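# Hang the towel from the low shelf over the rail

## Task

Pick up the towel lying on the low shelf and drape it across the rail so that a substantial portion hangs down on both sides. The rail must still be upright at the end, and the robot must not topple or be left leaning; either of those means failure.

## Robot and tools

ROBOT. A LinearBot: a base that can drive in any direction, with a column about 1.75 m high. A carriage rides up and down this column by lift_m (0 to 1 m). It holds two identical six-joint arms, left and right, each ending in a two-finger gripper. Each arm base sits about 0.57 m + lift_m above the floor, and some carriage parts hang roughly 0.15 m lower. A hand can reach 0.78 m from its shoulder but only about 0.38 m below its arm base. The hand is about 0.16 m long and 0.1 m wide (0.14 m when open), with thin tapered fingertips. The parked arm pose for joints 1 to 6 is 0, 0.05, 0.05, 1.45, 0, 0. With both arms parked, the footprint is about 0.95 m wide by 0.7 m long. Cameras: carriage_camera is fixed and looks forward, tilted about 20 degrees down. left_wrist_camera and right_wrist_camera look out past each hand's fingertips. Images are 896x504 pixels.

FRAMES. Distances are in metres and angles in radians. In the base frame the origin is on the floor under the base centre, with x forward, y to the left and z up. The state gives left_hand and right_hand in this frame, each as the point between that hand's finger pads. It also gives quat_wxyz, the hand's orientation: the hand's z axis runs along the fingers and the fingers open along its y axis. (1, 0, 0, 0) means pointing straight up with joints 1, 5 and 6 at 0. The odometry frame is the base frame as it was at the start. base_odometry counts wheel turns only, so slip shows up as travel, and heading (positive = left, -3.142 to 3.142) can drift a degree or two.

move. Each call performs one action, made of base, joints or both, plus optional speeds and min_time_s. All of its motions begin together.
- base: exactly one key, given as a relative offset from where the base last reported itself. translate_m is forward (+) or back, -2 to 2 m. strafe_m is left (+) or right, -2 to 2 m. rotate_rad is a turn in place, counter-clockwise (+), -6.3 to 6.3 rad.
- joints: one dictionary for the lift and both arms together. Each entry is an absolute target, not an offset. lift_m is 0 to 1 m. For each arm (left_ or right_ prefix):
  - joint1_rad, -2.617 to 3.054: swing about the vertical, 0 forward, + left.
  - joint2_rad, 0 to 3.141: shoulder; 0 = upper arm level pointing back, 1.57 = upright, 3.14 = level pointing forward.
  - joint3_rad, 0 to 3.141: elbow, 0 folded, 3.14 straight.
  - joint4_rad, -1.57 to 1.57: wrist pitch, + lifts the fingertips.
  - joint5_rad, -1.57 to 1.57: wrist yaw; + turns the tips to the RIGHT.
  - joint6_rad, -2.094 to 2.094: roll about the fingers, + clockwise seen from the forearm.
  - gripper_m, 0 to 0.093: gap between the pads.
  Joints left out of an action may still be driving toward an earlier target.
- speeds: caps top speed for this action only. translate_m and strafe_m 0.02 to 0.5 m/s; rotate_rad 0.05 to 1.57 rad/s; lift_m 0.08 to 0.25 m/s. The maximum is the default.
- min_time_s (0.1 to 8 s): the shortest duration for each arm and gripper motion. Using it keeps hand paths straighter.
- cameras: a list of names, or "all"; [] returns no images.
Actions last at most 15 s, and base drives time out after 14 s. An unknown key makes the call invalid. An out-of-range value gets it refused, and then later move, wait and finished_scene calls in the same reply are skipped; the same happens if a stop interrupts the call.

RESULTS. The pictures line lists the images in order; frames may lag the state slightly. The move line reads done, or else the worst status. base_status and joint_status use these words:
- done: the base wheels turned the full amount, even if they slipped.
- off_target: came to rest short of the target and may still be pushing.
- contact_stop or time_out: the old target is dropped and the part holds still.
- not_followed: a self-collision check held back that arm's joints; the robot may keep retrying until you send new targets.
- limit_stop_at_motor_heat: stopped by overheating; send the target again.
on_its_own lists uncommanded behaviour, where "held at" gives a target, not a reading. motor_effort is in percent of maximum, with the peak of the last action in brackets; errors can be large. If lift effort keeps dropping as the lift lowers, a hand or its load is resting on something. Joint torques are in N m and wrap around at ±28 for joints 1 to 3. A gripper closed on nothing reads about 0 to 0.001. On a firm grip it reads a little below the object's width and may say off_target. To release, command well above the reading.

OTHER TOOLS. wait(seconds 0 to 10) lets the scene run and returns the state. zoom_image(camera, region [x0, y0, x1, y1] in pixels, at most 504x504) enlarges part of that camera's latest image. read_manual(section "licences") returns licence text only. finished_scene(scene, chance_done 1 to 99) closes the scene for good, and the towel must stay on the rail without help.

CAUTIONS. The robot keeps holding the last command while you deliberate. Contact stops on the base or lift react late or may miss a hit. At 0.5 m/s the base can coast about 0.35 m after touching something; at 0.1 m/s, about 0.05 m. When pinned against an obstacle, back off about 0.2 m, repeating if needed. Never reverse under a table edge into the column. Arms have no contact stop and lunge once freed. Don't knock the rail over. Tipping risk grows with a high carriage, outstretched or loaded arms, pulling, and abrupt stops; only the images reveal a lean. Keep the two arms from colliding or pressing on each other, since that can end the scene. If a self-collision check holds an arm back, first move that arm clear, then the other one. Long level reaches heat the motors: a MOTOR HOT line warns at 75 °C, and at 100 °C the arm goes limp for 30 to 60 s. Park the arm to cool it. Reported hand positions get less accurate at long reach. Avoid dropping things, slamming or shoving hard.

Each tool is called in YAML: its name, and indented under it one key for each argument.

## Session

move:

Scene clock: 0.00 s.
Joint torques (N m): no reading
base_odometry: x=+0.000 y=+0.000 heading=+0.000
base_status: not commanded
joint_positions: lift_m=+0.300 left_joint1_rad=+0.010 left_joint2_rad=+0.039 left_joint3_rad=+0.055 left_joint4_rad=+1.495 left_joint5_rad=-0.025 left_joint6_rad=+0.050 left_gripper_m=+0.094 right_joint1_rad=-0.020 right_joint2_rad=+0.072 right_joint3_rad=+0.069 right_joint4_rad=+1.432 right_joint5_rad=+0.032 right_joint6_rad=+0.011 right_gripper_m=+0.094
joint_status: not commanded
motor_effort: lift_m=+23 drive_wheels=-2
left_hand: x=+0.2793 y=+0.3441 z=+1.3242 quat_wxyz=(+0.999, -0.012, +0.030, +0.030) (m; base frame)
right_hand: x=+0.3013 y=-0.3459 z=+1.3260 quat_wxyz=(+0.997, +0.017, +0.071, -0.005) (m; base frame)
pictures: carriage_camera, left_wrist_camera, right_wrist_camera
camera_calibration:
carriage_camera: T_world_to_cam=[[-0.00559344, -0.999683, -0.0245389, 0.0338126], [-0.377647, 0.0248338, -0.925616, 1.28857], [0.925933, 0.00408966, -0.377667, 0.307186], [0, 0, 0, 1]] pos_world=[0.202381, 0.000545588, 1.30956]
left_wrist_camera: T_world_to_cam=[[0.0820816, -0.996626, -0.000236055, 0.321285], [0.766945, 0.0633164, -0.638582, 0.613646], [0.636442, 0.0522347, 0.769554, -1.09128], [0, 0, 0, 1]] pos_world=[0.197531, 0.33835, 1.23174]
right_wrist_camera: T_world_to_cam=[[0.0169367, -0.999621, 0.0216865, -0.367812], [0.728876, -0.00250366, -0.684641, 0.701841], [0.684436, 0.0274023, 0.728558, -1.0343], [0, 0, 0, 1]] pos_world=[0.202587, -0.337573, 1.24203]

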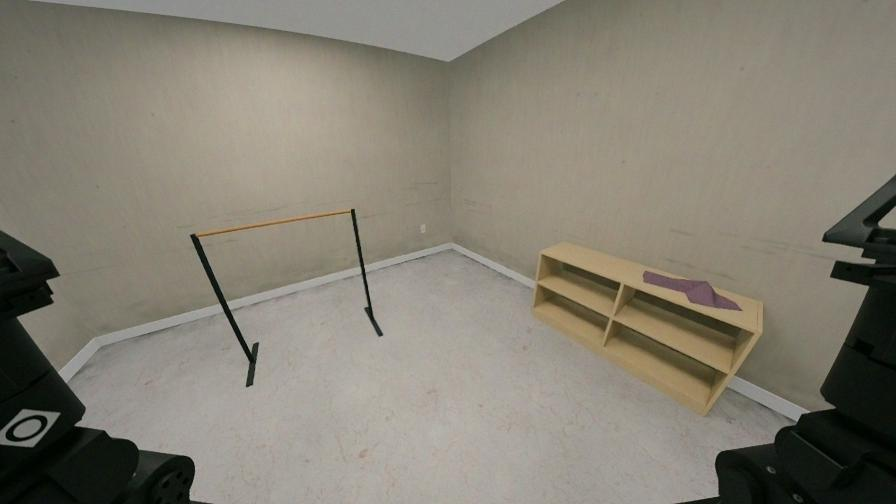

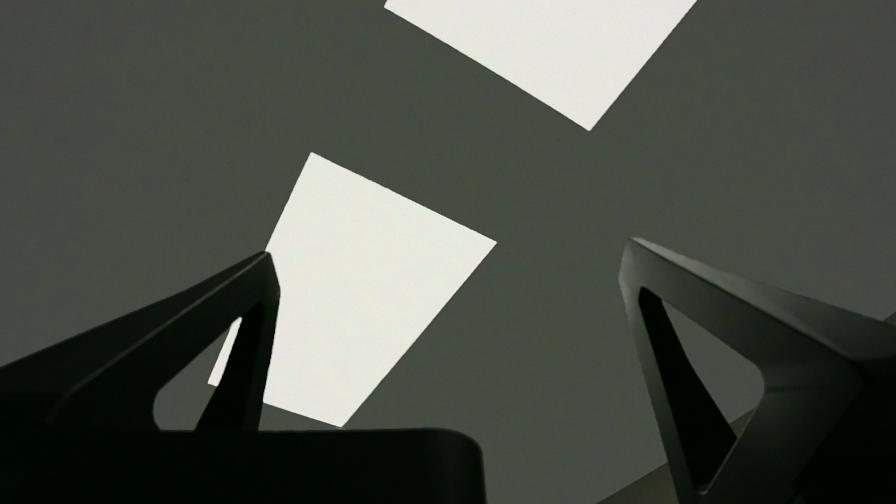

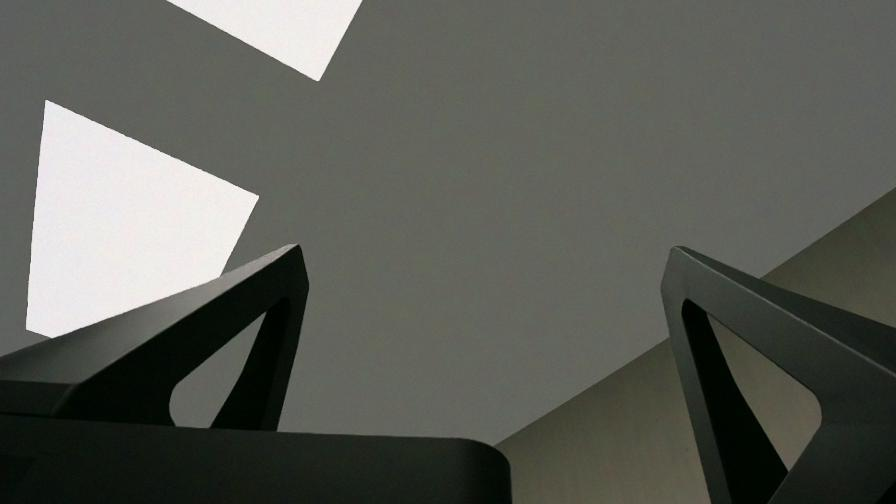

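zoom_image:
  camera: "carriage_camera"
  region: [620, 250, 780, 330]

move:
  base: {"rotate_rad":-0.992}
  cameras: []

move:
  base: {"translate_m":0.95}
  cameras: []

move:
  base: {"strafe_m":0.25}
  cameras: ["carriage_camera"]

zoom_image:
  camera: "carriage_camera"
  region: [350, 270, 550, 400]

Scaled by 3.150 from the camera's 896x504 image, which has a finer 1280x720 frame.

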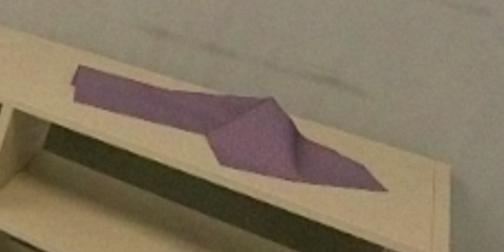

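Scene clock: 15.27 s.
Joint torques (N m): left_arm=[-0.28 4.04 5.63 -0.3 0.06 -0.08] | right_arm=[-0.21 3.86 6.22 -0.13 0.03 0.05]
move: done
base_odometry: x=+0.000 y=+0.000 heading=-0.992
base_status: done
joint_positions: lift_m=+0.300 left_joint1_rad=+0.010 left_joint2_rad=+0.039 left_joint3_rad=+0.055 left_joint4_rad=+1.495 left_joint5_rad=-0.025 left_joint6_rad=+0.050 left_gripper_m=+0.094 right_joint1_rad=-0.020 right_joint2_rad=+0.072 right_joint3_rad=+0.069 right_joint4_rad=+1.432 right_joint5_rad=+0.033 right_joint6_rad=+0.011 right_gripper_m=+0.094
joint_status: not commanded
motor_effort: lift_m=+23(23) drive_wheels=+7(15)
left_hand: x=+0.2793 y=+0.3441 z=+1.3242 quat_wxyz=(+0.999, -0.012, +0.030, +0.030) (m; base frame)
right_hand: x=+0.3013 y=-0.3461 z=+1.3260 quat_wxyz=(+0.997, +0.018, +0.071, -0.005) (m; base frame)
pictures: none
No camera images: "cameras" was empty.

Scene clock: 19.57 s.
Joint torques (N m): left_arm=[-0.36 4.1 5.67 -0.33 0.04 -0.09] | right_arm=[-0.21 3.82 6.32 -0.11 0.04 0.07]
move: done
base_odometry: x=+0.519 y=-0.796 heading=-0.993
base_status: done
joint_positions: lift_m=+0.300 left_joint1_rad=+0.010 left_joint2_rad=+0.039 left_joint3_rad=+0.055 left_joint4_rad=+1.495 left_joint5_rad=-0.025 left_joint6_rad=+0.050 left_gripper_m=+0.094 right_joint1_rad=-0.020 right_joint2_rad=+0.072 right_joint3_rad=+0.069 right_joint4_rad=+1.431 right_joint5_rad=+0.033 right_joint6_rad=+0.011 right_gripper_m=+0.094
joint_status: not commanded
motor_effort: lift_m=+23(23) drive_wheels=-7(21)
left_hand: x=+0.2793 y=+0.3441 z=+1.3242 quat_wxyz=(+0.999, -0.012, +0.030, +0.030) (m; base frame)
right_hand: x=+0.3016 y=-0.3461 z=+1.3260 quat_wxyz=(+0.997, +0.018, +0.072, -0.005) (m; base frame)
pictures: none
No camera images: "cameras" was empty.

Scene clock: 21.87 s.
Joint torques (N m): left_arm=[-0.32 4.01 5.64 -0.31 0.05 -0.06] | right_arm=[-0.03 3.77 6.24 -0.1 0.04 0.06]
move: done
base_odometry: x=+0.728 y=-0.660 heading=-0.993
base_status: done
joint_positions: lift_m=+0.300 left_joint1_rad=+0.009 left_joint2_rad=+0.039 left_joint3_rad=+0.055 left_joint4_rad=+1.495 left_joint5_rad=-0.025 left_joint6_rad=+0.050 left_gripper_m=+0.094 right_joint1_rad=-0.020 right_joint2_rad=+0.072 right_joint3_rad=+0.069 right_joint4_rad=+1.431 right_joint5_rad=+0.033 right_joint6_rad=+0.011 right_gripper_m=+0.094
joint_status: not commanded
motor_effort: lift_m=+23(23) drive_wheels=-2(12)
left_hand: x=+0.2794 y=+0.3441 z=+1.3242 quat_wxyz=(+0.999, -0.012, +0.030, +0.030) (m; base frame)
right_hand: x=+0.3015 y=-0.3460 z=+1.3260 quat_wxyz=(+0.997, +0.017, +0.071, -0.006) (m; base frame)
pictures: carriage_camera
camera_calibration:
carriage_camera: T_world_to_cam=[[-0.00559344, -0.999683, -0.0245389, 0.0338126], [-0.377647, 0.0248338, -0.925616, 1.28857], [0.925933, 0.00408966, -0.377667, 0.307186], [0, 0, 0, 1]] pos_world=[0.202381, 0.000545588, 1.30956]

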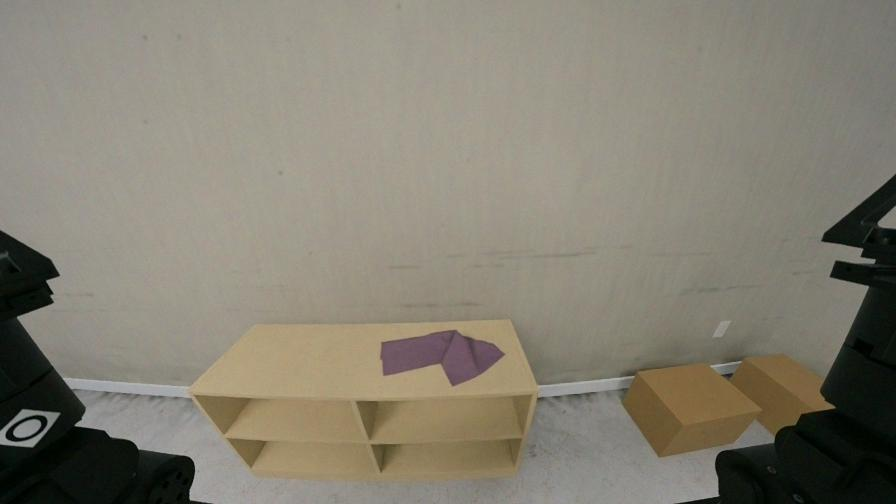

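Scaled by 2.520 from the camera's 896x504 image, which has a finer 1280x720 frame.

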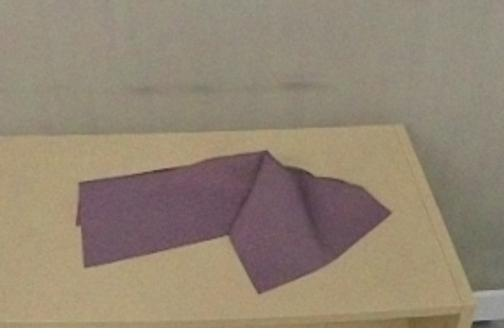

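move:
  joints: {"right_joint1_rad":0.355,"right_joint2_rad":2.46,"right_joint3_rad":1.96,"right_joint4_rad":-1.07,"right_joint5_rad":0,"right_joint6_rad":-1.215,"right_gripper_m":0.07,"lift_m":0.18}
  base: {"translate_m":0.14}
  speeds: {"translate_m":0.2}
  cameras: ["carriage_camera","right_wrist_camera"]

Scene clock: 36.13 s.
Joint torques (N m): left_arm=[-0.24 4.03 5.64 -0.3 0.06 -0.08] | right_arm=[0.43 -13.5 7.76 0.18 -0.05 -0.05]
move: done
base_odometry: x=+0.805 y=-0.777 heading=-0.992
base_status: done
joint_positions: lift_m=+0.180 left_joint1_rad=+0.009 left_joint2_rad=+0.039 left_joint3_rad=+0.056 left_joint4_rad=+1.495 left_joint5_rad=-0.025 left_joint6_rad=+0.050 left_gripper_m=+0.094 right_joint1_rad=+0.348 right_joint2_rad=+2.430 right_joint3_rad=+1.952 right_joint4_rad=-1.052 right_joint5_rad=+0.004 right_joint6_rad=-1.204 right_gripper_m=+0.070
joint_status: all done
motor_effort: lift_m=+20(20) drive_wheels=-5(13)
left_hand: x=+0.2793 y=+0.3441 z=+1.2048 quat_wxyz=(+0.999, -0.012, +0.030, +0.030) (m; base frame)
right_hand: x=+0.7112 y=-0.1782 z=+0.7522 quat_wxyz=(+0.017, -0.700, +0.713, -0.010) (m; base frame)
pictures: carriage_camera, right_wrist_camera
camera_calibration:
carriage_camera: T_world_to_cam=[[-0.00559344, -0.999683, -0.0245389, 0.030877], [-0.377647, 0.0248338, -0.925616, 1.17784], [0.925933, 0.00408966, -0.377667, 0.262005], [0, 0, 0, 1]] pos_world=[0.202381, 0.000545588, 1.18993]
right_wrist_camera: T_world_to_cam=[[0.998996, -0.0401508, -0.0198895, -0.690826], [-0.0218711, -0.824371, 0.565627, -0.542341], [-0.0391067, -0.564624, -0.824421, 0.675888], [0, 0, 0, 1]] pos_world=[0.704702, -0.0932049, 0.850239]

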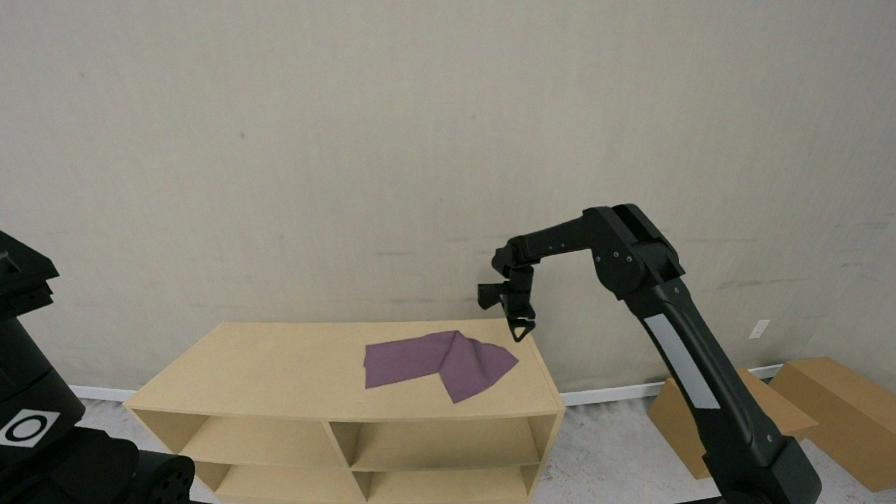

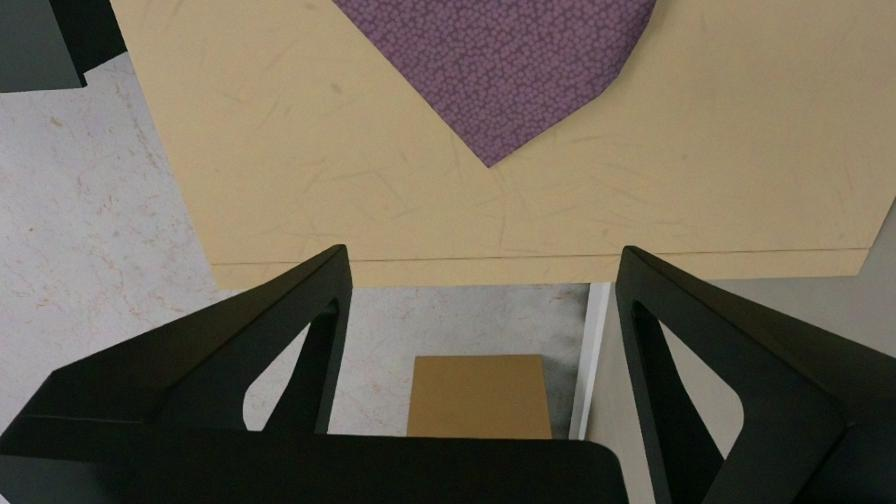

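move:
  joints: {"right_joint1_rad":0.38,"lift_m":0.09}
  cameras: ["right_wrist_camera"]

move:
  joints: {"lift_m":0.05}
  speeds: {"lift_m":0.08}
  cameras: ["right_wrist_camera"]

Scene clock: 41.50 s.
Joint torques (N m): left_arm=[-0.35 4.05 5.6 -0.3 0.04 -0.07] | right_arm=[-0.25 -13.59 7.02 0.2 -0.05 -0.06]
move: done
base_odometry: x=+0.805 y=-0.777 heading=-0.992
base_status: not commanded
joint_positions: lift_m=+0.090 left_joint1_rad=+0.009 left_joint2_rad=+0.039 left_joint3_rad=+0.056 left_joint4_rad=+1.495 left_joint5_rad=-0.025 left_joint6_rad=+0.050 left_gripper_m=+0.094 right_joint1_rad=+0.380 right_joint2_rad=+2.431 right_joint3_rad=+1.961 right_joint4_rad=-1.058 right_joint5_rad=+0.003 right_joint6_rad=-1.204 right_gripper_m=+0.070
joint_status: all done
motor_effort: lift_m=+20(20) drive_wheels=-5(6)
left_hand: x=+0.2793 y=+0.3441 z=+1.1148 quat_wxyz=(+0.999, -0.012, +0.030, +0.030) (m; base frame)
right_hand: x=+0.7068 y=-0.1636 z=+0.6638 quat_wxyz=(+0.019, -0.712, +0.702, -0.010) (m; base frame)
pictures: right_wrist_camera
camera_calibration:
right_wrist_camera: T_world_to_cam=[[0.999786, -0.00842664, -0.0189108, -0.683618], [0.00371513, -0.82557, 0.564287, -0.497763], [-0.0203672, -0.564237, -0.825362, 0.598559], [0, 0, 0, 1]] pos_world=[0.697512, -0.0789695, 0.761982]

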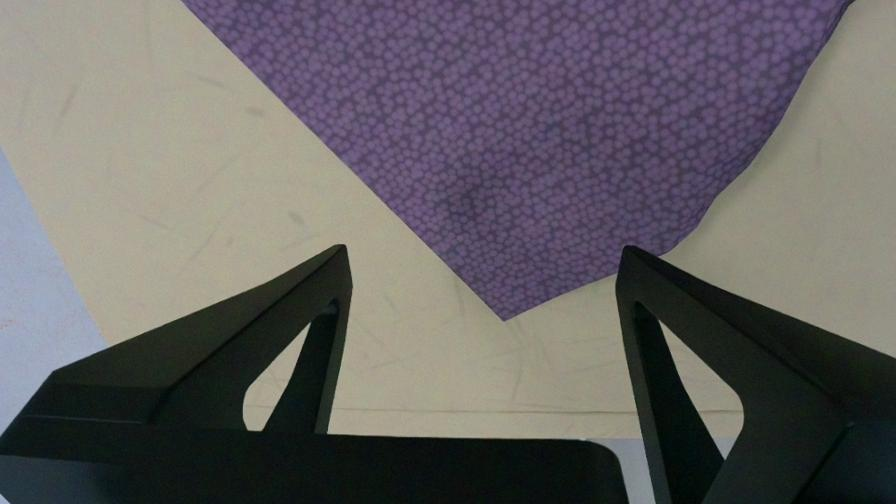

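Scene clock: 42.37 s.
Joint torques (N m): left_arm=[-0.29 4.05 5.67 -0.31 0.05 -0.08] | right_arm=[-0.17 -12.92 5.6 0.38 -0.06 -0.05]
move: done
base_odometry: x=+0.805 y=-0.777 heading=-0.992
base_status: not commanded
joint_positions: lift_m=+0.051 left_joint1_rad=+0.009 left_joint2_rad=+0.039 left_joint3_rad=+0.056 left_joint4_rad=+1.495 left_joint5_rad=-0.025 left_joint6_rad=+0.050 left_gripper_m=+0.094 right_joint1_rad=+0.380 right_joint2_rad=+2.423 right_joint3_rad=+1.978 right_joint4_rad=-1.073 right_joint5_rad=+0.004 right_joint6_rad=-1.204 right_gripper_m=+0.070
joint_status: all done
motor_effort: lift_m=+18(19) drive_wheels=+5(6)
left_hand: x=+0.2793 y=+0.3441 z=+1.0750 quat_wxyz=(+0.999, -0.012, +0.030, +0.030) (m; base frame)
right_hand: x=+0.7094 y=-0.1627 z=+0.6324 quat_wxyz=(+0.024, -0.712, +0.702, -0.013) (m; base frame)
pictures: right_wrist_camera
camera_calibration:
right_wrist_camera: T_world_to_cam=[[0.999936, -0.00805768, -0.00788141, -0.69383], [-0.00223987, -0.827353, 0.561678, -0.47376], [-0.0110465, -0.561625, -0.827318, 0.568176], [0, 0, 0, 1]] pos_world=[0.699001, -0.0784557, 0.730695]

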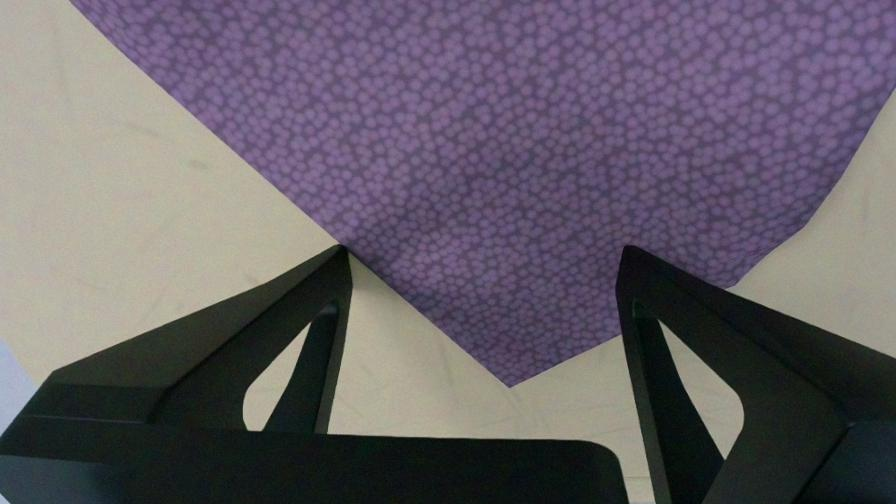

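move:
  joints: {"right_gripper_m":0.0}
  min_time_s: 1.5
  cameras: ["right_wrist_camera"]

move:
  joints: {"lift_m":0.6}
  speeds: {"lift_m":0.18}
  cameras: ["carriage_camera","right_wrist_camera"]

Scene clock: 47.37 s.
Joint torques (N m): left_arm=[-0.29 4.03 5.57 -0.3 0.07 -0.08] | right_arm=[-0.23 -12.83 5.56 0.11 -0.12 -0.01]
move: done
base_odometry: x=+0.805 y=-0.777 heading=-0.992
base_status: not commanded
joint_positions: lift_m=+0.051 left_joint1_rad=+0.009 left_joint2_rad=+0.039 left_joint3_rad=+0.056 left_joint4_rad=+1.495 left_joint5_rad=-0.025 left_joint6_rad=+0.050 left_gripper_m=+0.094 right_joint1_rad=+0.380 right_joint2_rad=+2.423 right_joint3_rad=+1.979 right_joint4_rad=-1.038 right_joint5_rad=+0.009 right_joint6_rad=-1.207 right_gripper_m=+0.003
joint_status: all done
motor_effort: lift_m=+18(18) drive_wheels=+5(6)
left_hand: x=+0.2793 y=+0.3441 z=+1.0750 quat_wxyz=(+0.999, -0.012, +0.030, +0.030) (m; base frame)
right_hand: x=+0.7178 y=-0.1603 z=+0.6332 quat_wxyz=(+0.039, -0.712, +0.701, -0.022) (m; base frame)
pictures: right_wrist_camera
camera_calibration:
right_wrist_camera: T_world_to_cam=[[0.999623, -0.00544549, 0.0268993, -0.723614], [-0.0194502, -0.832048, 0.554363, -0.455937], [0.0193627, -0.554677, -0.83184, 0.552467], [0, 0, 0, 1]] pos_world=[0.703776, -0.0768608, 0.731783]

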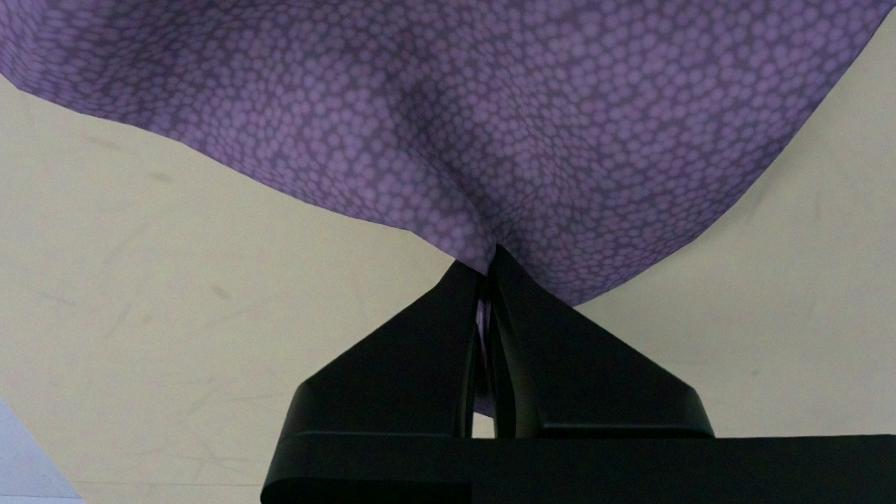

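Scene clock: 50.90 s.
Joint torques (N m): left_arm=[-0.25 4.1 5.56 -0.32 0.06 -0.09] | right_arm=[-0.38 -13.2 6 0.23 -0.05 -0.02]
move: done
base_odometry: x=+0.805 y=-0.777 heading=-0.992
base_status: not commanded
joint_positions: lift_m=+0.600 left_joint1_rad=+0.009 left_joint2_rad=+0.039 left_joint3_rad=+0.056 left_joint4_rad=+1.495 left_joint5_rad=-0.025 left_joint6_rad=+0.050 left_gripper_m=+0.094 right_joint1_rad=+0.380 right_joint2_rad=+2.427 right_joint3_rad=+1.974 right_joint4_rad=-1.056 right_joint5_rad=+0.004 right_joint6_rad=-1.207 right_gripper_m=+0.003
joint_status: all done
motor_effort: lift_m=+25(30) drive_wheels=+5(6)
left_hand: x=+0.2793 y=+0.3441 z=+1.6242 quat_wxyz=(+0.999, -0.012, +0.030, +0.030) (m; base frame)
right_hand: x=+0.7114 y=-0.1619 z=+1.1785 quat_wxyz=(+0.027, -0.713, +0.701, -0.014) (m; base frame)
pictures: carriage_camera, right_wrist_camera
camera_calibration:
carriage_camera: T_world_to_cam=[[-0.00559344, -0.999683, -0.0245389, 0.0411686], [-0.377647, 0.0248338, -0.925616, 1.56604], [0.925933, 0.00408966, -0.377667, 0.420399], [0, 0, 0, 1]] pos_world=[0.202381, 0.000545588, 1.60933]
right_wrist_camera: T_world_to_cam=[[0.999987, -0.00497593, -0.000904986, -0.699285], [-0.00361933, -0.829053, 0.559158, -0.7761], [-0.00353261, -0.559148, -0.829061, 1.01761], [0, 0, 0, 1]] pos_world=[0.700062, -0.0779133, 1.27699]

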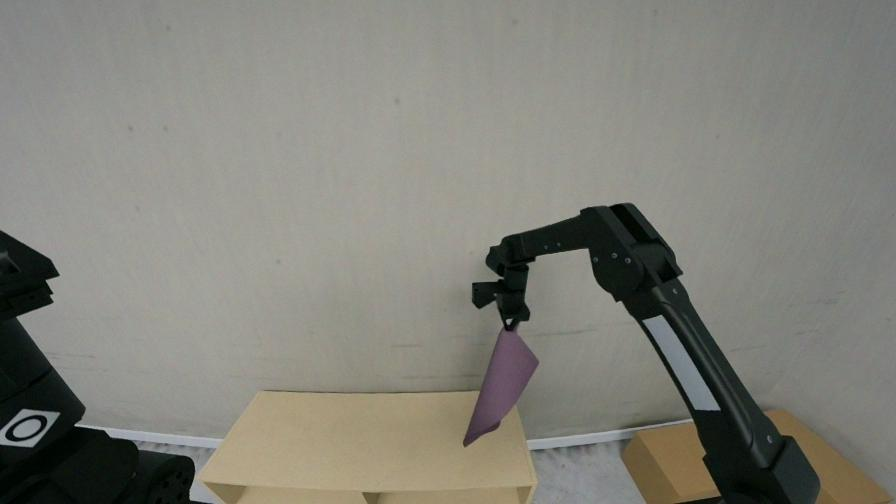

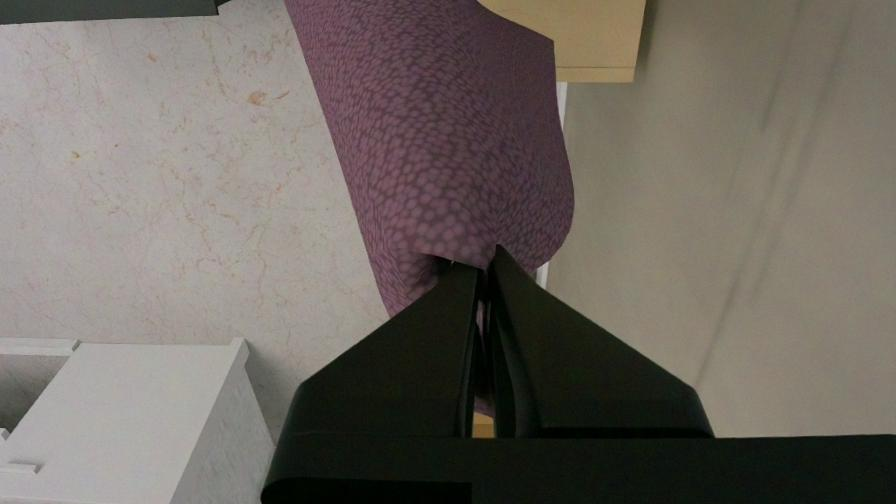

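move:
  base: {"translate_m":-0.4}
  speeds: {"translate_m":0.25}
  cameras: []

move:
  base: {"rotate_rad":1.657}
  joints: {"right_joint1_rad":0.26,"right_joint2_rad":2.45,"right_joint3_rad":1.95,"right_joint4_rad":-0.7,"right_joint6_rad":0}
  speeds: {"rotate_rad":0.7}
  min_time_s: 2
  cameras: ["carriage_camera"]

move:
  base: {"strafe_m":0.69}
  speeds: {"strafe_m":0.3}
  cameras: ["carriage_camera"]

Scene clock: 67.33 s.
Joint torques (N m): left_arm=[-0.32 4.1 5.56 -0.3 0.06 -0.09] | right_arm=[-0.09 -13.37 6.04 0.26 -0.05 -0.01]
move: done
base_odometry: x=+0.587 y=-0.442 heading=-0.992
base_status: done
joint_positions: lift_m=+0.600 left_joint1_rad=+0.009 left_joint2_rad=+0.039 left_joint3_rad=+0.056 left_joint4_rad=+1.494 left_joint5_rad=-0.025 left_joint6_rad=+0.050 left_gripper_m=+0.094 right_joint1_rad=+0.380 right_joint2_rad=+2.427 right_joint3_rad=+1.974 right_joint4_rad=-1.060 right_joint5_rad=+0.004 right_joint6_rad=-1.207 right_gripper_m=+0.003
joint_status: not commanded
motor_effort: lift_m=+25(25) drive_wheels=-2(13)
left_hand: x=+0.2795 y=+0.3441 z=+1.6241 quat_wxyz=(+0.999, -0.012, +0.030, +0.030) (m; base frame)
right_hand: x=+0.7107 y=-0.1623 z=+1.1784 quat_wxyz=(+0.026, -0.713, +0.701, -0.013) (m; base frame)
pictures: none
No camera images: "cameras" was empty.

Scene clock: 70.87 s.
Joint torques (N m): left_arm=[-0.35 4 5.64 -0.31 0.06 -0.08] | right_arm=[-0.31 -14.91 6.24 1.13 0.06 0.2]
move: done
base_odometry: x=+0.587 y=-0.442 heading=+0.665
base_status: done
joint_positions: lift_m=+0.600 left_joint1_rad=+0.009 left_joint2_rad=+0.039 left_joint3_rad=+0.056 left_joint4_rad=+1.494 left_joint5_rad=-0.025 left_joint6_rad=+0.050 left_gripper_m=+0.094 right_joint1_rad=+0.264 right_joint2_rad=+2.427 right_joint3_rad=+1.969 right_joint4_rad=-0.705 right_joint5_rad=+0.003 right_joint6_rad=-0.012 right_gripper_m=+0.003
joint_status: all done
motor_effort: lift_m=+25(25) drive_wheels=+8(14)
left_hand: x=+0.2795 y=+0.3441 z=+1.6241 quat_wxyz=(+0.999, -0.012, +0.030, +0.030) (m; base frame)
right_hand: x=+0.8083 y=-0.1931 z=+1.1970 quat_wxyz=(+0.201, -0.134, +0.970, +0.024) (m; base frame)
pictures: carriage_camera
camera_calibration:
carriage_camera: T_world_to_cam=[[-0.00559344, -0.999683, -0.0245389, 0.0411686], [-0.377647, 0.0248338, -0.925616, 1.56604], [0.925933, 0.00408966, -0.377667, 0.420399], [0, 0, 0, 1]] pos_world=[0.202381, 0.000545588, 1.60933]

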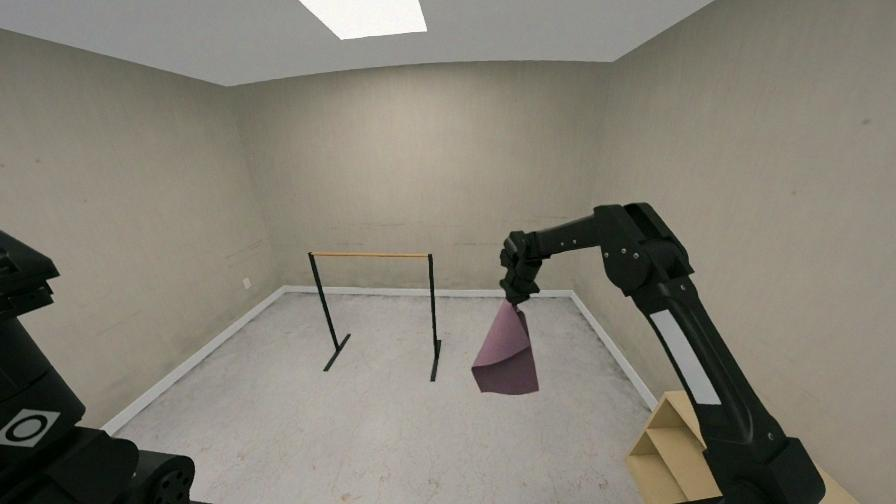

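Scene clock: 74.77 s.
Joint torques (N m): left_arm=[-0.29 4.08 5.57 -0.29 0.06 -0.08] | right_arm=[-0.25 -14.97 6.32 1.14 0.06 0.18]
move: done
base_odometry: x=+0.160 y=+0.101 heading=+0.666
base_status: done
joint_positions: lift_m=+0.600 left_joint1_rad=+0.009 left_joint2_rad=+0.039 left_joint3_rad=+0.056 left_joint4_rad=+1.494 left_joint5_rad=-0.025 left_joint6_rad=+0.050 left_gripper_m=+0.094 right_joint1_rad=+0.261 right_joint2_rad=+2.427 right_joint3_rad=+1.968 right_joint4_rad=-0.705 right_joint5_rad=+0.002 right_joint6_rad=-0.011 right_gripper_m=+0.003
joint_status: not commanded
motor_effort: lift_m=+25(25) drive_wheels=-6(17)
left_hand: x=+0.2795 y=+0.3441 z=+1.6241 quat_wxyz=(+0.999, -0.012, +0.030, +0.030) (m; base frame)
right_hand: x=+0.8084 y=-0.1949 z=+1.1966 quat_wxyz=(+0.200, -0.132, +0.970, +0.024) (m; base frame)
pictures: carriage_camera
camera_calibration:
carriage_camera: T_world_to_cam=[[-0.00559344, -0.999683, -0.0245389, 0.0411686], [-0.377647, 0.0248338, -0.925616, 1.56604], [0.925933, 0.00408966, -0.377667, 0.420399], [0, 0, 0, 1]] pos_world=[0.202381, 0.000545588, 1.60933]

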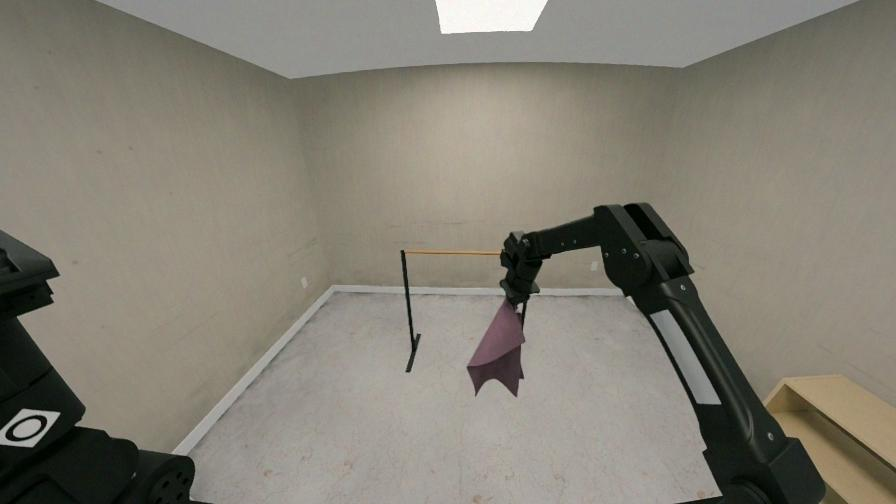

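move:
  base: {"translate_m":0.75}
  joints: {"lift_m":0.65}
  speeds: {"translate_m":0.25}
  cameras: ["carriage_camera","right_wrist_camera"]

Scene clock: 84.70 s.
Joint torques (N m): left_arm=[-0.31 3.96 5.59 -0.33 0.04 -0.09] | right_arm=[-0.27 -14.98 7.16 1.09 0.05 0.17]
move: done
base_odometry: x=+0.750 y=+0.565 heading=+0.666
base_status: done
joint_positions: lift_m=+0.650 left_joint1_rad=+0.009 left_joint2_rad=+0.039 left_joint3_rad=+0.056 left_joint4_rad=+1.495 left_joint5_rad=-0.025 left_joint6_rad=+0.050 left_gripper_m=+0.094 right_joint1_rad=+0.261 right_joint2_rad=+2.428 right_joint3_rad=+1.959 right_joint4_rad=-0.703 right_joint5_rad=+0.001 right_joint6_rad=-0.011 right_gripper_m=+0.003
joint_status: all done
motor_effort: lift_m=+25(30) drive_wheels=-5(14)
left_hand: x=+0.2792 y=+0.3441 z=+1.6742 quat_wxyz=(+0.999, -0.012, +0.030, +0.030) (m; base frame)
right_hand: x=+0.8064 y=-0.1953 z=+1.2435 quat_wxyz=(+0.197, -0.133, +0.971, +0.024) (m; base frame)
pictures: carriage_camera, right_wrist_camera
camera_calibration:
carriage_camera: T_world_to_cam=[[-0.00559344, -0.999683, -0.0245389, 0.0423954], [-0.377647, 0.0248338, -0.925616, 1.61231], [0.925933, 0.00408966, -0.377667, 0.439279], [0, 0, 0, 1]] pos_world=[0.202381, 0.000545588, 1.65933]
right_wrist_camera: T_world_to_cam=[[0.269117, -0.961402, -0.0572962, -0.321718], [-0.938056, -0.275133, 0.210602, 0.455346], [-0.218237, -0.0029296, -0.975891, 1.51755], [0, 0, 0, 1]] pos_world=[0.844907, -0.179574, 1.36664]

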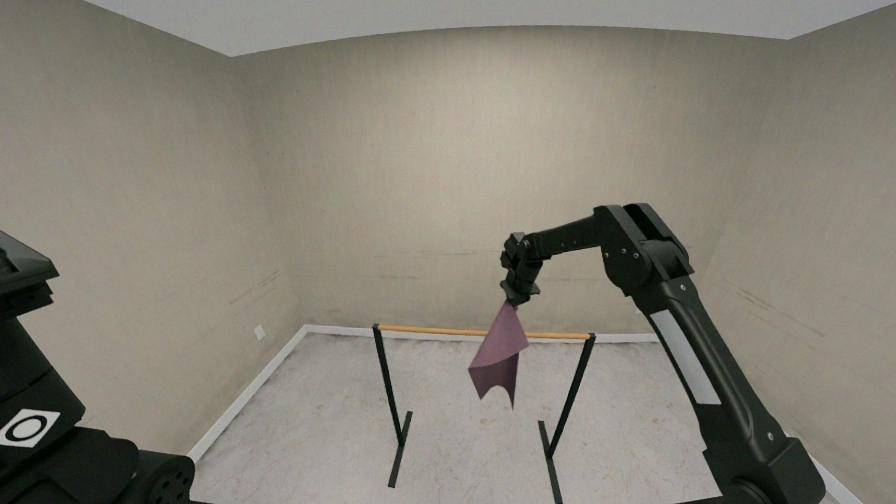

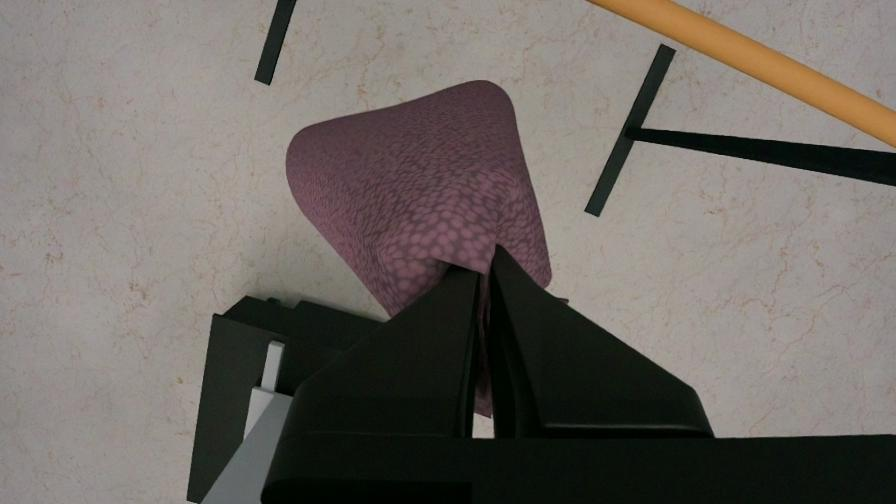

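move:
  base: {"rotate_rad":-0.12}
  joints: {"lift_m":0.61}
  speeds: {"rotate_rad":0.4}
  cameras: ["carriage_camera"]

move:
  base: {"translate_m":0.37}
  speeds: {"translate_m":0.09}
  cameras: ["carriage_camera","right_wrist_camera"]

Scene clock: 95.50 s.
Joint torques (N m): left_arm=[-0.23 3.99 5.56 -0.31 0.04 -0.07] | right_arm=[0.4 -15.19 7.27 1.06 0.07 0.18]
move: done
base_odometry: x=+0.750 y=+0.565 heading=+0.547
base_status: done
joint_positions: lift_m=+0.610 left_joint1_rad=+0.009 left_joint2_rad=+0.039 left_joint3_rad=+0.056 left_joint4_rad=+1.495 left_joint5_rad=-0.025 left_joint6_rad=+0.050 left_gripper_m=+0.094 right_joint1_rad=+0.255 right_joint2_rad=+2.431 right_joint3_rad=+1.957 right_joint4_rad=-0.700 right_joint5_rad=+0.000 right_joint6_rad=-0.011 right_gripper_m=+0.003
joint_status: all done
motor_effort: lift_m=+21(21) drive_wheels=+5(11)
left_hand: x=+0.2791 y=+0.3441 z=+1.6348 quat_wxyz=(+0.999, -0.012, +0.030, +0.030) (m; base frame)
right_hand: x=+0.8070 y=-0.1981 z=+1.2020 quat_wxyz=(+0.196, -0.130, +0.972, +0.024) (m; base frame)
pictures: carriage_camera
camera_calibration:
carriage_camera: T_world_to_cam=[[-0.00559344, -0.999683, -0.0245389, 0.0414268], [-0.377647, 0.0248338, -0.925616, 1.57578], [0.925933, 0.00408966, -0.377667, 0.424372], [0, 0, 0, 1]] pos_world=[0.202381, 0.000545588, 1.61986]

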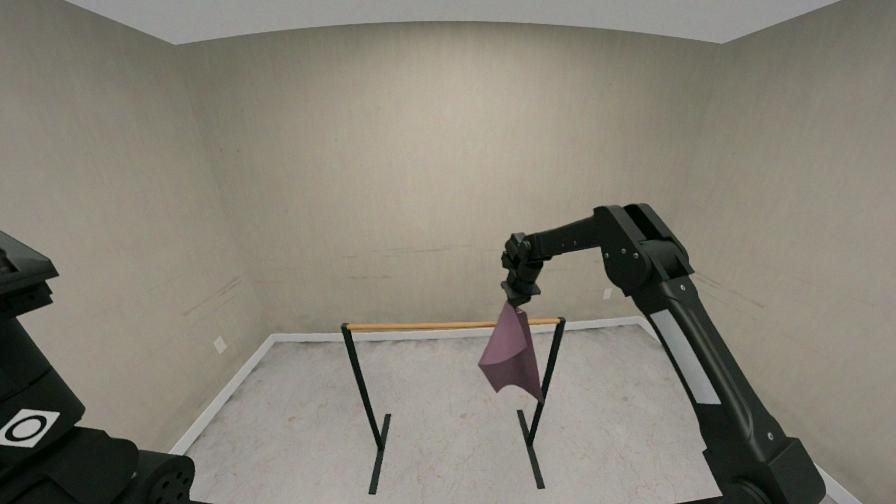

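Scene clock: 100.40 s.
Joint torques (N m): left_arm=[-0.28 4.12 5.45 -0.31 0.04 -0.08] | right_arm=[-0.01 -15.25 7.38 1.06 0.07 0.18]
move: done
base_odometry: x=+1.066 y=+0.757 heading=+0.546
base_status: done
joint_positions: lift_m=+0.610 left_joint1_rad=+0.009 left_joint2_rad=+0.039 left_joint3_rad=+0.056 left_joint4_rad=+1.495 left_joint5_rad=-0.025 left_joint6_rad=+0.050 left_gripper_m=+0.094 right_joint1_rad=+0.258 right_joint2_rad=+2.431 right_joint3_rad=+1.957 right_joint4_rad=-0.700 right_joint5_rad=+0.001 right_joint6_rad=-0.011 right_gripper_m=+0.003
joint_status: not commanded
motor_effort: lift_m=+20(21) drive_wheels=+8(13)
left_hand: x=+0.2790 y=+0.3441 z=+1.6348 quat_wxyz=(+0.999, -0.012, +0.029, +0.030) (m; base frame)
right_hand: x=+0.8067 y=-0.1970 z=+1.2020 quat_wxyz=(+0.196, -0.131, +0.972, +0.024) (m; base frame)
pictures: carriage_camera, right_wrist_camera
camera_calibration:
carriage_camera: T_world_to_cam=[[-0.00559344, -0.999683, -0.0245389, 0.0414268], [-0.377647, 0.0248338, -0.925616, 1.57578], [0.925933, 0.00408966, -0.377667, 0.424372], [0, 0, 0, 1]] pos_world=[0.202381, 0.000545588, 1.61986]
right_wrist_camera: T_world_to_cam=[[0.265872, -0.962273, -0.0578178, -0.322667], [-0.938529, -0.272077, 0.212453, 0.462691], [-0.220169, -0.00222172, -0.975459, 1.47824], [0, 0, 0, 1]] pos_world=[0.8455, -0.181322, 1.32501]

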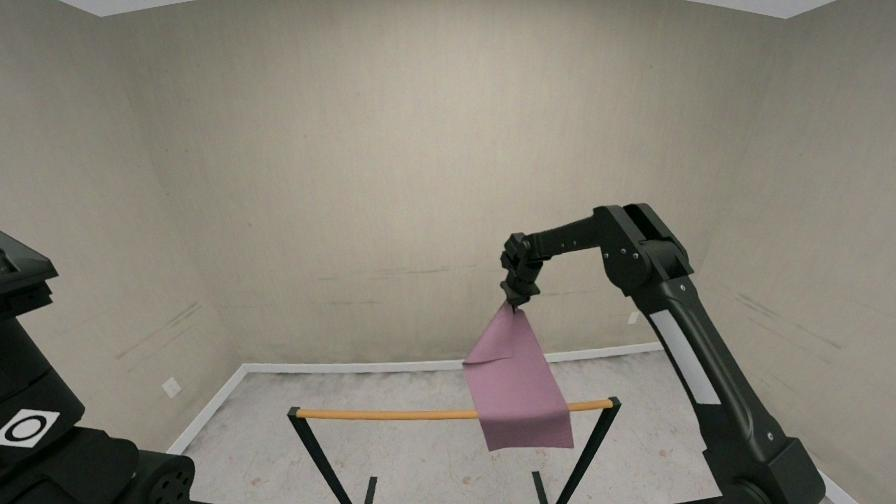

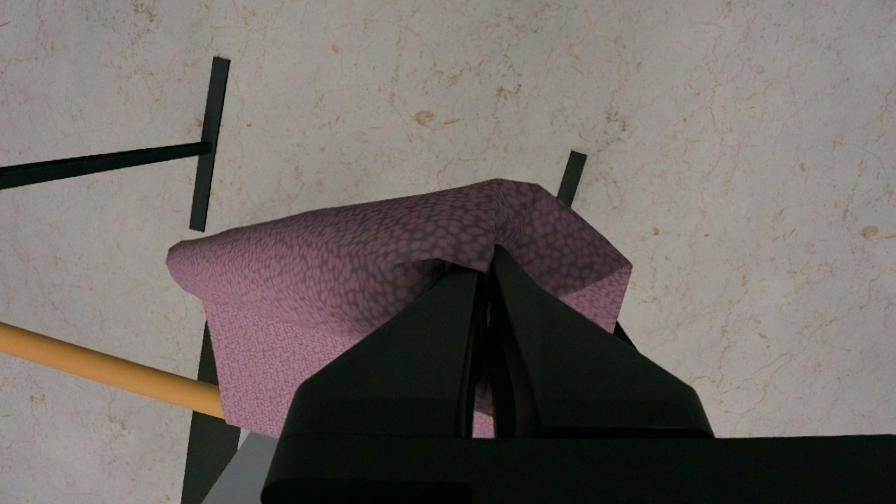

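move:
  base: {"translate_m":-0.22}
  speeds: {"translate_m":0.15}
  cameras: []

move:
  joints: {"lift_m":0.555}
  cameras: ["carriage_camera"]

move:
  base: {"translate_m":0.2}
  speeds: {"translate_m":0.09}
  cameras: ["carriage_camera"]

Scene clock: 107.20 s.
Joint torques (N m): left_arm=[-0.32 4 5.61 -0.3 0.03 -0.06] | right_arm=[-0.21 -15.01 7.23 1.07 0.07 0.18]
move: done
base_odometry: x=+0.878 y=+0.642 heading=+0.545
base_status: done
joint_positions: lift_m=+0.610 left_joint1_rad=+0.009 left_joint2_rad=+0.039 left_joint3_rad=+0.056 left_joint4_rad=+1.494 left_joint5_rad=-0.025 left_joint6_rad=+0.050 left_gripper_m=+0.094 right_joint1_rad=+0.259 right_joint2_rad=+2.431 right_joint3_rad=+1.957 right_joint4_rad=-0.700 right_joint5_rad=+0.001 right_joint6_rad=-0.011 right_gripper_m=+0.003
joint_status: not commanded
motor_effort: lift_m=+20(21) drive_wheels=-1(13)
left_hand: x=+0.2794 y=+0.3441 z=+1.6348 quat_wxyz=(+0.999, -0.012, +0.030, +0.030) (m; base frame)
right_hand: x=+0.8065 y=-0.1964 z=+1.2020 quat_wxyz=(+0.196, -0.132, +0.971, +0.024) (m; base frame)
pictures: none
No camera images: "cameras" was empty.

Scene clock: 107.97 s.
Joint torques (N m): left_arm=[-0.27 3.97 5.59 -0.28 0.05 -0.07] | right_arm=[-0.08 -15.36 7.46 1.09 0.06 0.18]
move: done
base_odometry: x=+0.878 y=+0.642 heading=+0.546
base_status: not commanded
joint_positions: lift_m=+0.555 left_joint1_rad=+0.009 left_joint2_rad=+0.039 left_joint3_rad=+0.056 left_joint4_rad=+1.494 left_joint5_rad=-0.025 left_joint6_rad=+0.050 left_gripper_m=+0.094 right_joint1_rad=+0.259 right_joint2_rad=+2.432 right_joint3_rad=+1.955 right_joint4_rad=-0.703 right_joint5_rad=+0.001 right_joint6_rad=-0.011 right_gripper_m=+0.003
joint_status: all done
motor_effort: lift_m=+20(21) drive_wheels=-1(2)
left_hand: x=+0.2794 y=+0.3441 z=+1.5798 quat_wxyz=(+0.999, -0.012, +0.030, +0.030) (m; base frame)
right_hand: x=+0.8049 y=-0.1968 z=+1.1452 quat_wxyz=(+0.192, -0.132, +0.972, +0.023) (m; base frame)
pictures: carriage_camera
camera_calibration:
carriage_camera: T_world_to_cam=[[-0.00559344, -0.999683, -0.0245389, 0.040079], [-0.377647, 0.0248338, -0.925616, 1.52494], [0.925933, 0.00408966, -0.377667, 0.403628], [0, 0, 0, 1]] pos_world=[0.202381, 0.000545588, 1.56493]

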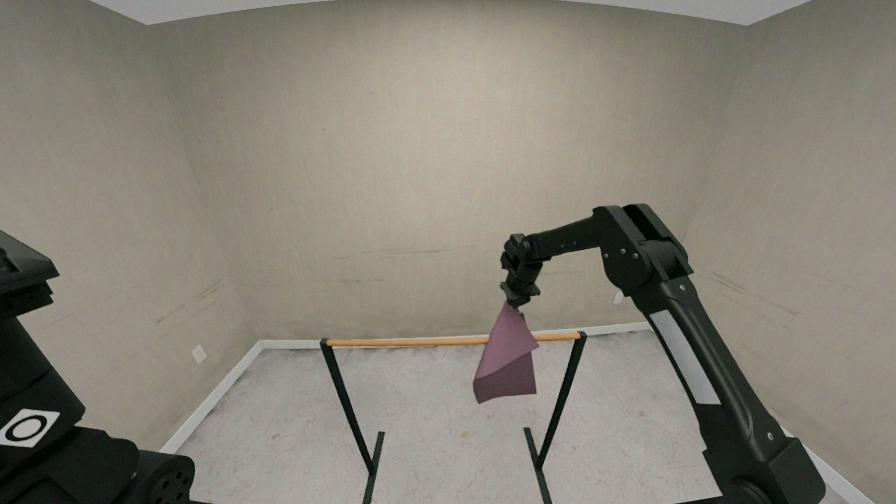

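Scene clock: 111.00 s.
Joint torques (N m): left_arm=[-0.31 3.97 5.56 -0.28 0.05 -0.08] | right_arm=[0.06 -15.39 7.43 1.08 0.06 0.18]
move: done
base_odometry: x=+1.049 y=+0.746 heading=+0.545
base_status: done
joint_positions: lift_m=+0.555 left_joint1_rad=+0.009 left_joint2_rad=+0.039 left_joint3_rad=+0.056 left_joint4_rad=+1.494 left_joint5_rad=-0.025 left_joint6_rad=+0.050 left_gripper_m=+0.094 right_joint1_rad=+0.259 right_joint2_rad=+2.432 right_joint3_rad=+1.955 right_joint4_rad=-0.703 right_joint5_rad=+0.001 right_joint6_rad=-0.011 right_gripper_m=+0.003
joint_status: not commanded
motor_effort: lift_m=+20(20) drive_wheels=+6(10)
left_hand: x=+0.2794 y=+0.3441 z=+1.5798 quat_wxyz=(+0.999, -0.012, +0.030, +0.030) (m; base frame)
right_hand: x=+0.8049 y=-0.1968 z=+1.1452 quat_wxyz=(+0.192, -0.132, +0.972, +0.023) (m; base frame)
pictures: carriage_camera
camera_calibration:
carriage_camera: T_world_to_cam=[[-0.00559344, -0.999683, -0.0245389, 0.040079], [-0.377647, 0.0248338, -0.925616, 1.52494], [0.925933, 0.00408966, -0.377667, 0.403628], [0, 0, 0, 1]] pos_world=[0.202381, 0.000545588, 1.56493]

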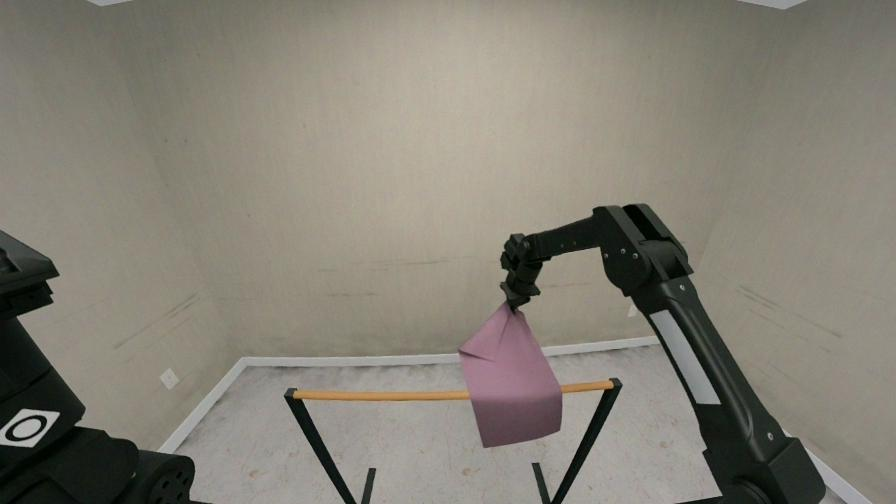

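move:
  joints: {"lift_m":0.37}
  speeds: {"lift_m":0.12}
  cameras: ["carriage_camera"]

Scene clock: 117.77 s.
Joint torques (N m): left_arm=[-0.35 4.03 5.61 -0.31 0.06 -0.08] | right_arm=[-0.18 -15.56 7.53 1.06 0.07 0.2]
move: done
base_odometry: x=+1.049 y=+0.746 heading=+0.545
base_status: not commanded
joint_positions: lift_m=+0.370 left_joint1_rad=+0.009 left_joint2_rad=+0.039 left_joint3_rad=+0.056 left_joint4_rad=+1.494 left_joint5_rad=-0.025 left_joint6_rad=+0.050 left_gripper_m=+0.094 right_joint1_rad=+0.259 right_joint2_rad=+2.432 right_joint3_rad=+1.955 right_joint4_rad=-0.703 right_joint5_rad=+0.001 right_joint6_rad=-0.011 right_gripper_m=+0.003
joint_status: all done
motor_effort: lift_m=+20(21) drive_wheels=-4(6)
left_hand: x=+0.2794 y=+0.3441 z=+1.3948 quat_wxyz=(+0.999, -0.012, +0.030, +0.030) (m; base frame)
right_hand: x=+0.8050 y=-0.1968 z=+0.9602 quat_wxyz=(+0.192, -0.132, +0.972, +0.024) (m; base frame)
pictures: carriage_camera
camera_calibration:
carriage_camera: T_world_to_cam=[[-0.00559344, -0.999683, -0.0245389, 0.0355379], [-0.377647, 0.0248338, -0.925616, 1.35365], [0.925933, 0.00408966, -0.377667, 0.333738], [0, 0, 0, 1]] pos_world=[0.202381, 0.000545588, 1.37987]

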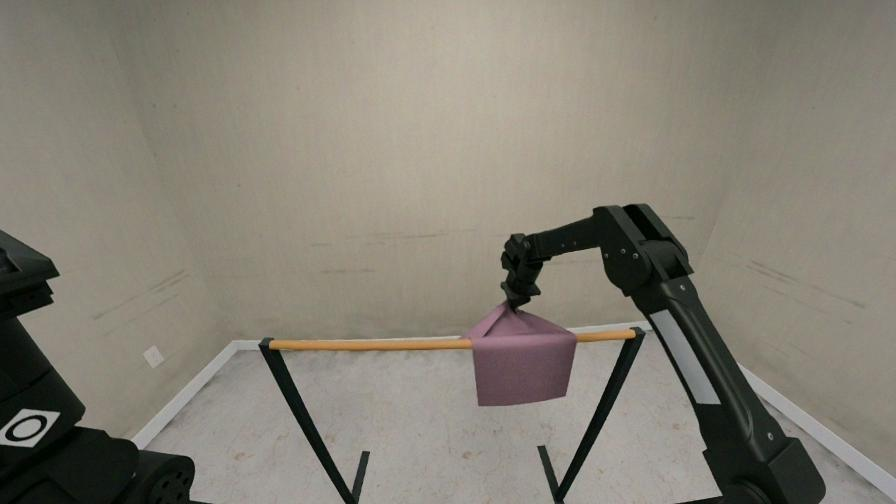

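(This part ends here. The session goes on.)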